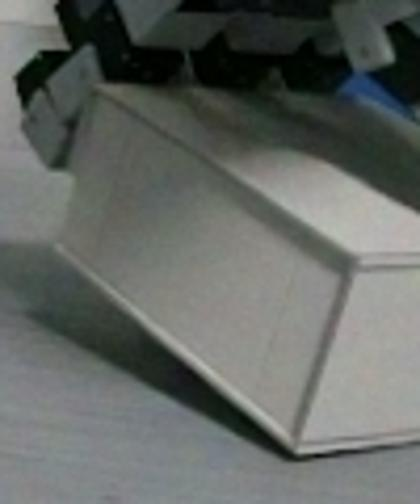

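Request:
{"fn": "execute_actions", "kwargs": {
  "actions": [
    [[0,0,0,0,0,0, 0,-0.35,-0.5,1.0, 0,0.1,-0.6,0.75, 0,-0.35,-0.5,1.0, 0.83,-0.678,-0.3,0.6, 0.7,-0.85]],
    [[0,0,0,0,0,0, 0,-0.44,-0.64,1.0, 0,0.1,-0.6,0.75, 0,-0.434,-0.636,1.0, 0.83,-0.678,-0.3,0.6, 0.7,-0.85]],
    [[0,0,0,0,0,0, 0,-0.45,-0.65,1.0, 0,0.1,-0.6,0.75, 0,-0.445,-0.645,1.0, 0.83,-0.678,-0.3,0.6, 0.7,-0.85]]
  ]
}}

Request:
{"fn": "execute_actions", "kwargs": {
  "actions": [
    [[0,0,0,0,0,0, 0,-0.45,-0.65,1.0, 0,0.1,-0.6,0.68, 0,-0.445,-0.645,1.0, 0.83,-0.678,-0.3,0.6, 0.7,-0.9]],
    [[0,0,0,0,0,0, 0,-0.46,-0.65,1.0, 0,0.1,-0.6,0.6, 0,-0.455,-0.645,1.0, 0.83,-0.678,-0.3,0.6, 0.7,-0.9]],
    [[0,0,0,0,0,0, 0,-0.46,-0.65,1.0, 0,0.1,-0.6,0.52, 0,-0.455,-0.645,1.0, 0.83,-0.678,-0.3,0.6, 0.7,-0.9]]
  ],
  "cameras": ["cam_low"]
}}

Request:
{"fn": "zoom_image", "kwargs": {
  "camera": "cam_low",
  "region": [295, 250, 395, 370]
}}

Scene clock: 3512.03 s.
end_effector_position=(+0.6105, -0.0408, +0.0313) hand_goal=(+0.000, -0.450, -0.650, +1.000, +0.000, +0.100, -0.600, +0.750, +0.000, -0.446, -0.646, +1.000, +0.830, -0.678, -0.300, +0.600) hand_measured=(-0.004, -0.450, -0.658, +0.982, +0.000, -0.410, -0.630, +0.734, -0.004, -0.444, -0.652, +0.982, +0.816, -0.678, -0.666, +0.274) hand_current_ma=(-10, -1, -25, -66, +0, -468, -121, -63, -9, +6, -17, -70, -49, +1, -468, -468) hand_state=(goal, goal, goal, goal, goal, blocked, blocked, goal, goal, goal, goal, goal, goal, goal, blocked, blocked) hand_current_limit=0.70 hand_speed=-0.85 end_effector_quat_wxyz=(-0.549, +0.758, +0.285, -0.206)
Joint positions: [-0.395 -0.587 0.9 -0.663 -1.139 0.151]
Joint torques (N m): [0.55 -65.94 -26.81 -0.01 1.36 0.9]
Wrist force (N): [-0.4 2.0 1.5]
Wrist torque (N m): [0.21 -0.06 0.30]
Wrist force, peak (N): [-0.5 2.6 1.4]
Hand target: +0.6105, -0.0408, +0.0313; -0.549, +0.758, +0.285, -0.206
Off the commanded pose: 0.000 m, 0 deg.
Step readings (end_effector_position):
0: (+0.6105, -0.0408, +0.0313)
1: (+0.6105, -0.0408, +0.0313)
2: (+0.6105, -0.0408, +0.0313)
4: (+0.6105, -0.0408, +0.0313)
8: (+0.6105, -0.0408, +0.0313)
15: (+0.6105, -0.0408, +0.0313)
16: (+0.6105, -0.0408, +0.0313)
17: (+0.6105, -0.0408, +0.0313)
19: (+0.6105, -0.0408, +0.0313)
23: (+0.6105, -0.0408, +0.0313)
30: (+0.6105, -0.0408, +0.0313)
31: (+0.6105, -0.0408, +0.0313)
32: (+0.6105, -0.0408, +0.0313)
34: (+0.6105, -0.0408, +0.0313)
38: (+0.6105, -0.0408, +0.0313)
45: (+0.6105, -0.0408, +0.0313)

Scene clock: 3513.73 s.
end_effector_position=(+0.6105, -0.0408, +0.0313) hand_goal=(+0.000, -0.460, -0.650, +1.000, +0.000, +0.100, -0.600, +0.520, +0.000, -0.456, -0.646, +1.000, +0.830, -0.678, -0.300, +0.600) hand_measured=(-0.002, -0.464, -0.660, +0.984, +0.000, -0.336, -0.612, +0.512, -0.002, -0.454, -0.650, +0.992, +0.812, -0.678, -0.666, +0.302) hand_current_ma=(-6, -10, -35, -57, +2, -467, -46, -27, -7, +5, -15, -31, -68, +3, -467, -467) hand_state=(goal, goal, goal, goal, goal, blocked, goal, goal, goal, goal, goal, goal, goal, goal, blocked, blocked) hand_current_limit=0.70 hand_speed=-0.90 end_effector_quat_wxyz=(-0.549, +0.758, +0.285, -0.206)
Joint positions: [-0.395 -0.587 0.9 -0.663 -1.139 0.151]
Joint torques (N m): [0.68 -65.97 -26.57 0.05 1.36 0.96]
Wrist force (N): [-0.4 2.3 1.5]
Wrist torque (N m): [0.25 -0.05 0.31]
Wrist force, peak (N): [-0.3 2.7 1.7]
Hand target: +0.6105, -0.0408, +0.0313; -0.549, +0.758, +0.285, -0.206
Off the commanded pose: 0.000 m, 0 deg.
Step readings (end_effector_position):
0: (+0.6105, -0.0408, +0.0313)
1: (+0.6105, -0.0408, +0.0313)
2: (+0.6105, -0.0408, +0.0313)
4: (+0.6105, -0.0408, +0.0313)
8: (+0.6105, -0.0408, +0.0313)
15: (+0.6105, -0.0408, +0.0313)
16: (+0.6105, -0.0408, +0.0313)
17: (+0.6105, -0.0408, +0.0313)
19: (+0.6105, -0.0408, +0.0313)
23: (+0.6105, -0.0408, +0.0313)
30: (+0.6105, -0.0408, +0.0313)
31: (+0.6105, -0.0408, +0.0313)
32: (+0.6105, -0.0408, +0.0313)
34: (+0.6105, -0.0408, +0.0313)
38: (+0.6105, -0.0408, +0.0313)
45: (+0.6105, -0.0408, +0.0313)
Images, in order (width x height): cam_low 504x504.

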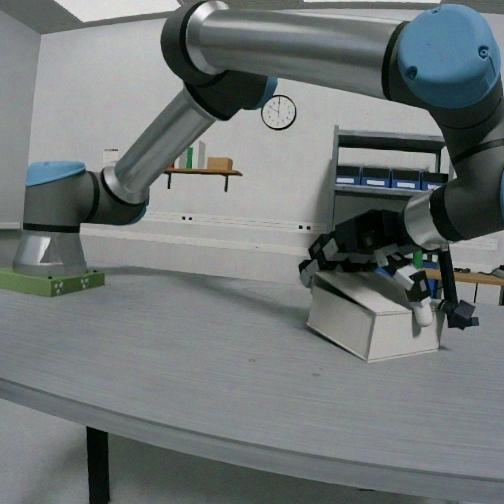

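Scaled by 4.200.

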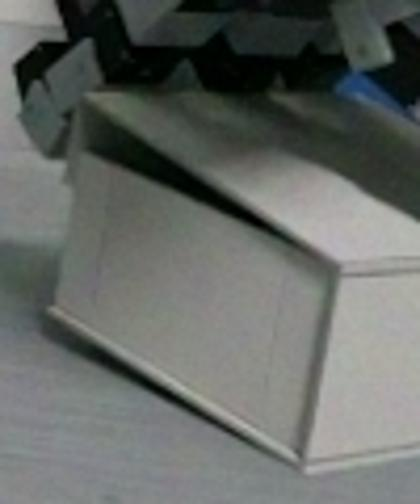

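Request:
{"fn": "execute_actions", "kwargs": {
  "actions": [
    [[0,0,0,0,0,0, 0,-0.46,-0.65,1.0, 0,0.0,-0.6,0.44, 0,-0.455,-0.645,1.0, 0.83,-0.678,-0.4,0.5, 0.5,-0.92]],
    [[0,0,0,0,0,0, 0,-0.46,-0.65,1.0, 0,-0.1,-0.6,0.36, 0,-0.455,-0.645,1.0, 0.83,-0.678,-0.5,0.45, 0.4,-0.92]],
    [[0,0,0,0,0,0, 0,-0.46,-0.65,1.0, 0,-0.15,-0.6,0.28, 0,-0.455,-0.645,1.0, 0.83,-0.678,-0.55,0.4, 0.3,-0.92]],
    [[0,0,0,0,0,0, 0,-0.46,-0.65,1.0, 0,-0.22,-0.6,0.2, 0,-0.455,-0.645,1.0, 0.83,-0.678,-0.6,0.35, 0.3,-0.92]]
  ],
  "cameras": ["cam_low"]
}}

Request:
{"fn": "zoom_image", "kwargs": {
  "camera": "cam_low",
  "region": [295, 250, 395, 370]
}}

Scene clock: 3536.03 s.
end_effector_position=(+0.6105, -0.0408, +0.0313) hand_goal=(+0.000, -0.460, -0.650, +1.000, +0.000, -0.220, -0.600, +0.200, +0.000, -0.456, -0.646, +1.000, +0.830, -0.678, -0.600, +0.350) hand_measured=(-0.002, -0.462, -0.660, +0.988, +0.002, -0.310, -0.604, +0.202, -0.002, -0.456, -0.650, +0.992, +0.812, -0.678, -0.666, +0.302) hand_current_ma=(-6, -7, -35, -47, +4, -358, -13, +7, -7, +2, -16, -29, -68, +3, -358, -269) hand_state=(goal, goal, goal, goal, goal, blocked, goal, goal, goal, goal, goal, goal, goal, goal, blocked, blocked) hand_current_limit=0.30 hand_speed=-0.92 end_effector_quat_wxyz=(-0.549, +0.758, +0.285, -0.206)
Joint positions: [-0.395 -0.587 0.9 -0.663 -1.139 0.151]
Joint torques (N m): [0.87 -65.96 -26.68 0.09 1.28 0.81]
Wrist force (N): [-0.5 -0.4 1.6]
Wrist torque (N m): [-0.01 -0.04 0.23]
Wrist force, peak (N): [-0.5 2.5 1.6]
Hand target: +0.6105, -0.0408, +0.0313; -0.549, +0.758, +0.285, -0.206
Off the commanded pose: 0.000 m, 0 deg.
Step readings (end_effector_position):
0: (+0.6105, -0.0408, +0.0313)
1: (+0.6105, -0.0408, +0.0313)
2: (+0.6105, -0.0408, +0.0313)
4: (+0.6105, -0.0408, +0.0313)
8: (+0.6105, -0.0408, +0.0313)
15: (+0.6105, -0.0408, +0.0313)
16: (+0.6105, -0.0408, +0.0313)
17: (+0.6105, -0.0408, +0.0313)
19: (+0.6105, -0.0408, +0.0313)
23: (+0.6105, -0.0408, +0.0313)
30: (+0.6105, -0.0408, +0.0313)
31: (+0.6105, -0.0408, +0.0313)
32: (+0.6105, -0.0408, +0.0313)
34: (+0.6105, -0.0408, +0.0313)
38: (+0.6105, -0.0408, +0.0313)
45: (+0.6105, -0.0408, +0.0313)
46: (+0.6105, -0.0408, +0.0313)
47: (+0.6105, -0.0408, +0.0313)
49: (+0.6105, -0.0408, +0.0313)
53: (+0.6105, -0.0408, +0.0313)
60: (+0.6105, -0.0408, +0.0313)
Images, in order (width x height): cam_low 504x504.

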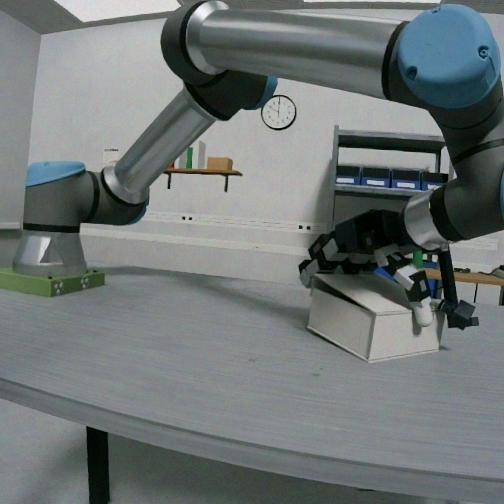

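Scaled by 4.200.

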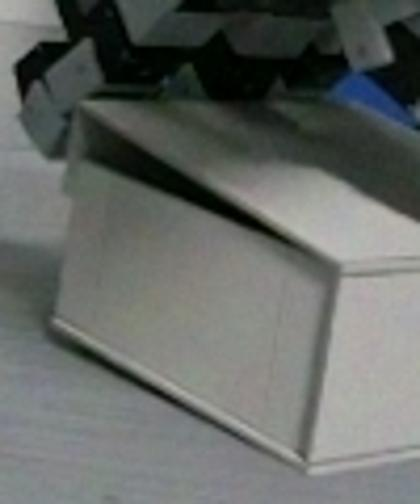

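Request:
{"fn": "execute_actions", "kwargs": {
  "actions": [
    [[0,0,0,0,0,0, 0,-0.46,-0.65,1.0, 0,-0.3,-0.6,0.2, 0,-0.455,-0.645,1.0, 0.83,-0.678,-0.66,0.30, 0.3,-0.92]],
    [[0,0,0,0,0,0, 0,-0.46,-0.65,1.0, 0,-0.32,-0.6,0.1, 0,-0.455,-0.645,1.0, 0.83,-0.678,-0.67,0.25, 0.3,-0.92]],
    [[0,0,0,0,0,0, 0,-0.46,-0.65,1.0, 0,-0.36,-0.6,-0.1, 0,-0.455,-0.645,1.0, 0.83,-0.678,-0.73,-0.1, 0.3,-0.8]],
    [[0,0,0,0,0,0, 0,-0.46,-0.65,1.0, 0,-0.4,-0.6,-0.1, 0,-0.455,-0.645,1.0, 0.83,-0.678,-0.73,-0.168, 0.3,-0.8]]
  ],
  "cameras": ["cam_low"]
}}

Request:
{"fn": "zoom_image", "kwargs": {
  "camera": "cam_low",
  "region": [295, 230, 455, 390]
}}

Scene clock: 3603.23 s.
end_effector_position=(+0.6105, -0.0408, +0.0313) hand_goal=(+0.000, -0.460, -0.650, +1.000, +0.000, -0.400, -0.600, -0.100, +0.000, -0.456, -0.646, +1.000, +0.830, -0.678, -0.730, -0.168) hand_measured=(-0.002, -0.458, -0.656, +0.992, +0.002, -0.382, -0.600, -0.098, -0.002, -0.452, -0.648, +0.994, +0.824, -0.678, -0.720, -0.164) hand_current_ma=(-6, +5, -19, -28, +4, +72, -2, +7, -7, +12, -9, -22, -19, +3, +44, +20) hand_state=(goal, goal, goal, goal, goal, goal, goal, goal, goal, goal, goal, goal, goal, goal, goal, goal) hand_current_limit=0.30 hand_speed=-0.80 end_effector_quat_wxyz=(-0.549, +0.758, +0.285, -0.206)
Joint positions: [-0.395 -0.587 0.9 -0.663 -1.139 0.151]
Joint torques (N m): [1.95 -65.82 -26.59 0.15 1.18 0.81]
Wrist force (N): [-0.6 0.5 1.3]
Wrist torque (N m): [0.14 -0.03 0.25]
Wrist force, peak (N): [-0.6 0.4 1.7]
Hand target: +0.6105, -0.0408, +0.0313; -0.549, +0.758, +0.285, -0.206
Off the commanded pose: 0.000 m, 0 deg.
Step readings (end_effector_position):
0: (+0.6105, -0.0408, +0.0313)
1: (+0.6105, -0.0408, +0.0313)
2: (+0.6105, -0.0408, +0.0313)
4: (+0.6105, -0.0408, +0.0313)
8: (+0.6105, -0.0408, +0.0313)
15: (+0.6105, -0.0408, +0.0313)
16: (+0.6105, -0.0408, +0.0313)
17: (+0.6105, -0.0408, +0.0313)
19: (+0.6105, -0.0408, +0.0313)
23: (+0.6105, -0.0408, +0.0313)
30: (+0.6105, -0.0408, +0.0313)
31: (+0.6105, -0.0408, +0.0313)
32: (+0.6105, -0.0408, +0.0313)
34: (+0.6105, -0.0408, +0.0313)
38: (+0.6105, -0.0408, +0.0313)
45: (+0.6105, -0.0408, +0.0313)
46: (+0.6105, -0.0408, +0.0313)
47: (+0.6105, -0.0408, +0.0313)
49: (+0.6105, -0.0408, +0.0313)
53: (+0.6105, -0.0408, +0.0313)
60: (+0.6105, -0.0408, +0.0313)
Images, in order (width x height): cam_low 504x504.

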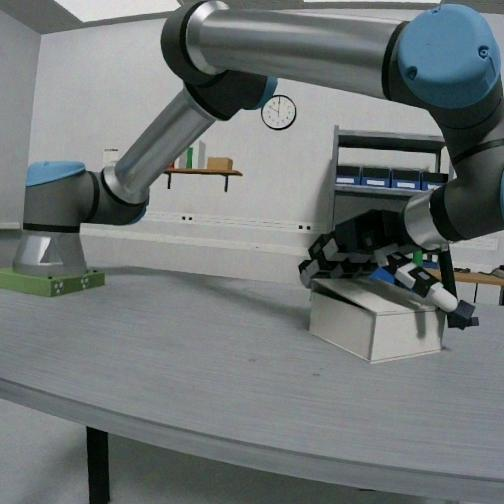

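Scaled by 3.150.

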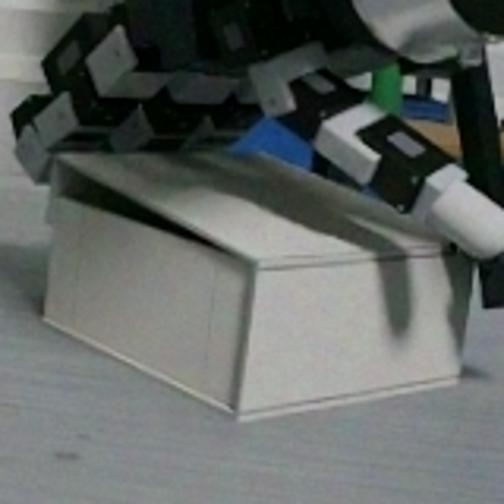

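Request:
{"fn": "move", "kwargs": {
  "target": [
    [0, -0.0227, -0.0109, 0, 0, 0, 0,-0.46,-0.65,1.0, 0,-0.4,-0.6,-0.1, 0,-0.455,-0.645,1.0, 0.83,-0.678,-0.73,-0.168, 0.4,-0.8],
    [0, -0.0493, -0.037, 0, 0, 0, 0,-0.46,-0.65,1.0, 0,-0.4,-0.6,-0.1, 0,-0.455,-0.645,1.0, 0.83,-0.678,-0.73,-0.168, 0.4,-0.8]
  ],
  "speed": 0.03,
  "blend": [0.004, 0],
  "cameras": ["cam_low"]
}}

Request:
{"fn": "zoom_image", "kwargs": {
  "camera": "cam_low",
  "region": [295, 210, 475, 390]
}}

Scene clock: 3620.93 s.
end_effector_position=(+0.6183, -0.0497, +0.0663) hand_goal=(+0.000, -0.460, -0.650, +1.000, +0.000, -0.400, -0.600, -0.100, +0.000, -0.456, -0.646, +1.000, +0.830, -0.678, -0.730, -0.168) hand_measured=(-0.002, -0.456, -0.652, +0.996, +0.002, -0.382, -0.600, -0.098, -0.002, -0.450, -0.648, +0.996, +0.824, -0.678, -0.720, -0.164) hand_current_ma=(-6, +17, -4, -10, +4, +72, -2, +7, -7, +21, -3, -11, -19, +3, +44, +19) hand_state=(goal, goal, goal, goal, goal, goal, goal, goal, goal, goal, goal, goal, goal, goal, goal, goal) hand_current_limit=0.40 hand_speed=-0.80 end_effector_quat_wxyz=(-0.549, +0.758, +0.285, -0.206)
Joint positions: [-0.402 -0.586 0.805 -0.568 -1.145 0.148]
Joint torques (N m): [-8.57 -49.94 -28.16 2.68 -1.33 -1.65]
Wrist force (N): [-0.4 0.5 0.5]
Wrist torque (N m): [0.21 -0.02 0.27]
Wrist force, peak (N): [-0.5 0.4 1.8]
Hand target: +0.6184, -0.0497, +0.0664; -0.549, +0.758, +0.285, -0.206
Off the commanded pose: 0.000 m, 0 deg.
move: done
Images, in order (width x height): cam_low 504x504.

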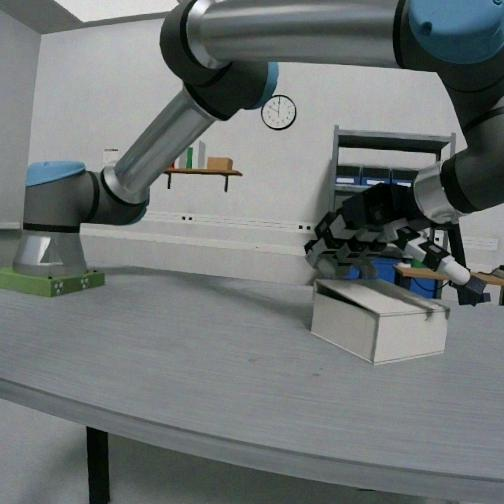

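Scaled by 2.800.

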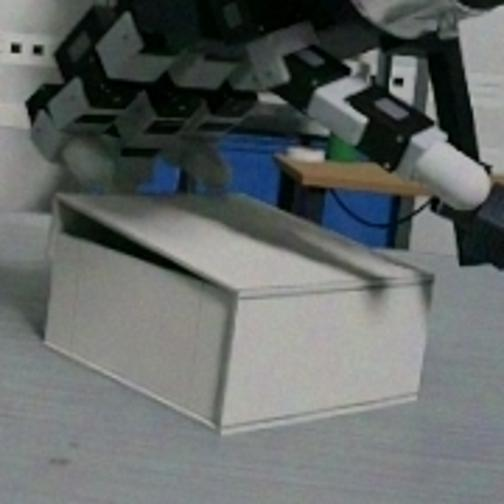

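Request:
{"fn": "move", "kwargs": {
  "target": [0, -0.0155, 0.0476, 0, 0, 0, 0,-0.46,-0.65,1.0, 0,-0.4,-0.6,-0.1, 0,-0.455,-0.645,1.0, 0.83,-0.678,-0.73,-0.168, 0.4,-0.7],
  "speed": 0.08
}}

Request:
{"fn": "execute_actions", "kwargs": {
  "actions": [
    [[0,0,0,0,0,0, 0,-0.411,-0.4,0.0, 0,-0.411,-0.4,0.0, 0,-0.411,-0.4,0.0, 0.83,-0.678,-0.73,-0.168, 0.4,-0.6]],
    [[0,0,0,0,0,0, 0,-0.411,-0.212,-0.696, 0,-0.411,-0.212,-0.696, 0,-0.411,-0.212,-0.696, 0.83,-0.678,-0.73,-0.168, 0.4,-0.6]]
  ],
  "cameras": ["cam_low"]
}}

Request:
{"fn": "zoom_image", "kwargs": {
  "camera": "cam_low",
  "region": [275, 190, 475, 390]
}}

Scene clock: 3655.33 s.
end_effector_position=(+0.5986, -0.0272, +0.0663) hand_goal=(+0.000, -0.460, -0.650, +1.000, +0.000, -0.400, -0.600, -0.100, +0.000, -0.456, -0.646, +1.000, +0.830, -0.678, -0.730, -0.168) hand_measured=(-0.002, -0.456, -0.652, +0.996, +0.002, -0.382, -0.600, -0.098, -0.002, -0.450, -0.648, +0.996, +0.824, -0.678, -0.720, -0.164) hand_current_ma=(-6, +17, -3, -10, +4, +71, -2, +7, -7, +21, -3, -11, -19, +3, +44, +19) hand_state=(goal, goal, goal, goal, goal, goal, goal, goal, goal, goal, goal, goal, goal, goal, goal, goal) hand_current_limit=0.40 hand_speed=-0.70 end_effector_quat_wxyz=(-0.549, +0.758, +0.285, -0.206)
Joint positions: [-0.384 -0.659 0.946 -0.638 -1.129 0.155]
Joint torques (N m): [5.08 -65.73 -5.11 -1.1 2.21 1.68]
Wrist force (N): [-0.5 0.4 0.7]
Wrist torque (N m): [0.14 -0.03 0.21]
Wrist force, peak (N): [-0.7 0.6 0.9]
Hand target: +0.5986, -0.0271, +0.0663; -0.549, +0.758, +0.285, -0.206
Off the commanded pose: 0.000 m, 0 deg.
move: done

Scene clock: 3656.83 s.
end_effector_position=(+0.5986, -0.0271, +0.0663) hand_goal=(+0.000, -0.412, -0.212, -0.696, +0.000, -0.412, -0.212, -0.696, +0.000, -0.412, -0.212, -0.696, +0.830, -0.678, -0.730, -0.168) hand_measured=(-0.002, -0.408, -0.214, -0.694, +0.002, -0.396, -0.214, -0.694, -0.002, -0.406, -0.214, -0.692, +0.824, -0.678, -0.720, -0.164) hand_current_ma=(-6, +16, -5, +9, +4, +67, -4, +8, -7, +20, -5, +9, -19, +3, +44, +19) hand_state=(goal, goal, goal, goal, goal, goal, goal, goal, goal, goal, goal, goal, goal, goal, goal, goal) hand_current_limit=0.40 hand_speed=-0.60 end_effector_quat_wxyz=(-0.549, +0.758, +0.285, -0.206)
Joint positions: [-0.384 -0.66 0.946 -0.638 -1.129 0.155]
Joint torques (N m): [4.63 -66.82 -7.35 -0.31 2.05 1.69]
Wrist force (N): [-0.4 0.4 0.5]
Wrist torque (N m): [0.17 -0.03 0.22]
Wrist force, peak (N): [-0.5 0.6 1.0]
Hand target: +0.5986, -0.0271, +0.0663; -0.549, +0.758, +0.285, -0.206
Off the commanded pose: 0.000 m, 0 deg.
Step readings (end_effector_position):
0: (+0.5986, -0.0272, +0.0663)
1: (+0.5986, -0.0272, +0.0663)
2: (+0.5986, -0.0272, +0.0663)
4: (+0.5986, -0.0271, +0.0663)
8: (+0.5986, -0.0271, +0.0663)
15: (+0.5986, -0.0271, +0.0663)
16: (+0.5986, -0.0271, +0.0663)
17: (+0.5986, -0.0271, +0.0663)
19: (+0.5986, -0.0271, +0.0663)
23: (+0.5986, -0.0271, +0.0663)
30: (+0.5986, -0.0271, +0.0663)
Images, in order (width x height): cam_low 504x504.

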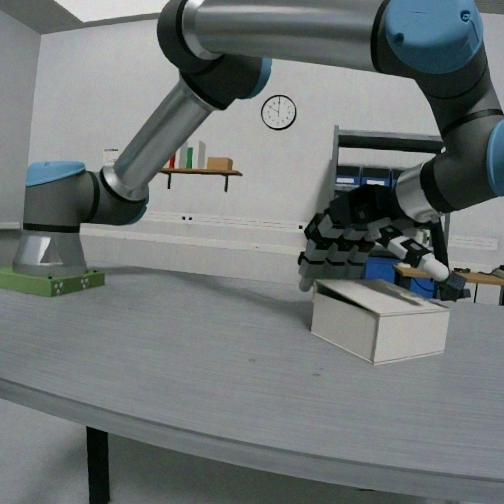

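Scaled by 2.520.

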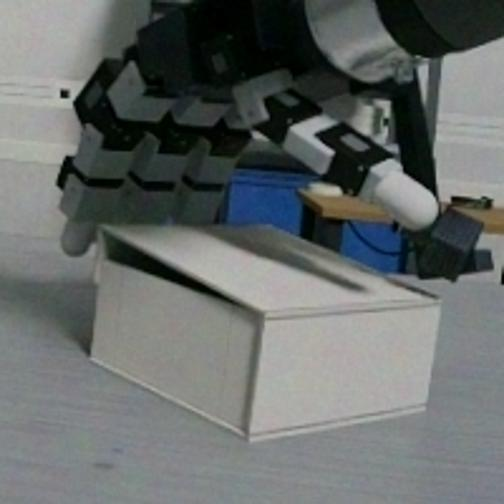

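Request:
{"fn": "move", "kwargs": {
  "target": [0, 0.0093, -0.0285, 0, 0, 0, 0,-0.411,-0.212,-0.696, 0,-0.411,-0.212,-0.696, 0,-0.411,-0.212,-0.696, 0.83,-0.678,-0.73,-0.168, 0.4,-0.7],
  "speed": 0.06
}}

Request:
{"fn": "move", "kwargs": {
  "target": [0, 0.0555, 0.018, 0, 0, 0, 0,-0.411,-0.212,-0.696, 0,-0.411,-0.212,-0.696, 0,-0.411,-0.212,-0.696, 0.83,-0.678,-0.73,-0.168, 0.4,-0.7],
  "speed": 0.03,
  "stop_force": 4,
  "cameras": ["cam_low"]
}}

Request:
{"fn": "zoom_image", "kwargs": {
  "camera": "cam_low",
  "region": [275, 210, 475, 390]
}}

Scene clock: 3684.37 s.
end_effector_position=(+0.6104, -0.0406, +0.0663) hand_goal=(+0.000, -0.412, -0.212, -0.696, +0.000, -0.412, -0.212, -0.696, +0.000, -0.412, -0.212, -0.696, +0.830, -0.678, -0.730, -0.168) hand_measured=(-0.002, -0.408, -0.214, -0.694, +0.002, -0.396, -0.214, -0.694, -0.002, -0.406, -0.214, -0.692, +0.824, -0.678, -0.720, -0.164) hand_current_ma=(-6, +16, -5, +9, +4, +66, -4, +8, -7, +20, -4, +9, -18, +3, +44, +19) hand_state=(goal, goal, goal, goal, goal, goal, goal, goal, goal, goal, goal, goal, goal, goal, goal, goal) hand_current_limit=0.40 hand_speed=-0.70 end_effector_quat_wxyz=(-0.549, +0.758, +0.285, -0.206)
Joint positions: [-0.395 -0.617 0.865 -0.598 -1.139 0.151]
Joint torques (N m): [-8.05 -49.44 -26.79 2.73 -1.38 -1.68]
Wrist force (N): [-0.3 0.4 0.6]
Wrist torque (N m): [0.16 -0.04 0.28]
Wrist force, peak (N): [-0.5 0.7 0.7]
Hand target: +0.6104, -0.0406, +0.0663; -0.549, +0.758, +0.285, -0.206
Off the commanded pose: 0.000 m, 0 deg.
move: done

Scene clock: 3687.03 s.
end_effector_position=(+0.6105, -0.0407, +0.0320) hand_goal=(+0.000, -0.412, -0.212, -0.696, +0.000, -0.412, -0.212, -0.696, +0.000, -0.412, -0.212, -0.696, +0.830, -0.678, -0.730, -0.168) hand_measured=(-0.002, -0.408, -0.214, -0.694, +0.002, -0.396, -0.214, -0.694, -0.002, -0.406, -0.214, -0.692, +0.824, -0.678, -0.720, -0.164) hand_current_ma=(-6, +16, -5, +9, +4, +66, -4, +8, -7, +20, -4, +9, -18, +3, +44, +19) hand_state=(goal, goal, goal, goal, goal, goal, goal, goal, goal, goal, goal, goal, goal, goal, goal, goal) hand_current_limit=0.40 hand_speed=-0.70 end_effector_quat_wxyz=(-0.549, +0.758, +0.285, -0.206)
Joint positions: [-0.395 -0.588 0.899 -0.662 -1.139 0.151]
Joint torques (N m): [-5.76 -65.49 -26.58 2.73 -1.22 -1.34]
Wrist force (N): [-0.4 -3.7 -1.8]
Wrist torque (N m): [-0.38 0.13 0.06]
Wrist force, peak (N): [-0.5 -6.6 -2.8]
Hand target: +0.6105, -0.0407, +0.0320; -0.549, +0.758, +0.285, -0.206 (not the last commanded pose)
Off the commanded pose: 0.001 m, 0 deg.
move: contact
Images, in order (width x height): cam_low 504x504.

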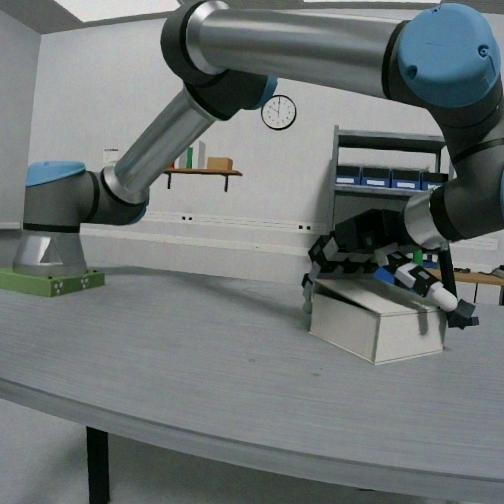

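Scaled by 2.520.

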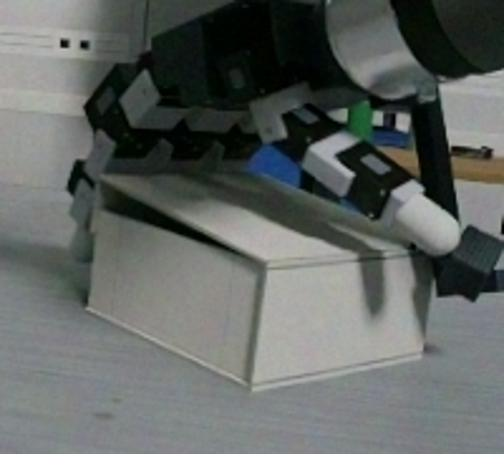

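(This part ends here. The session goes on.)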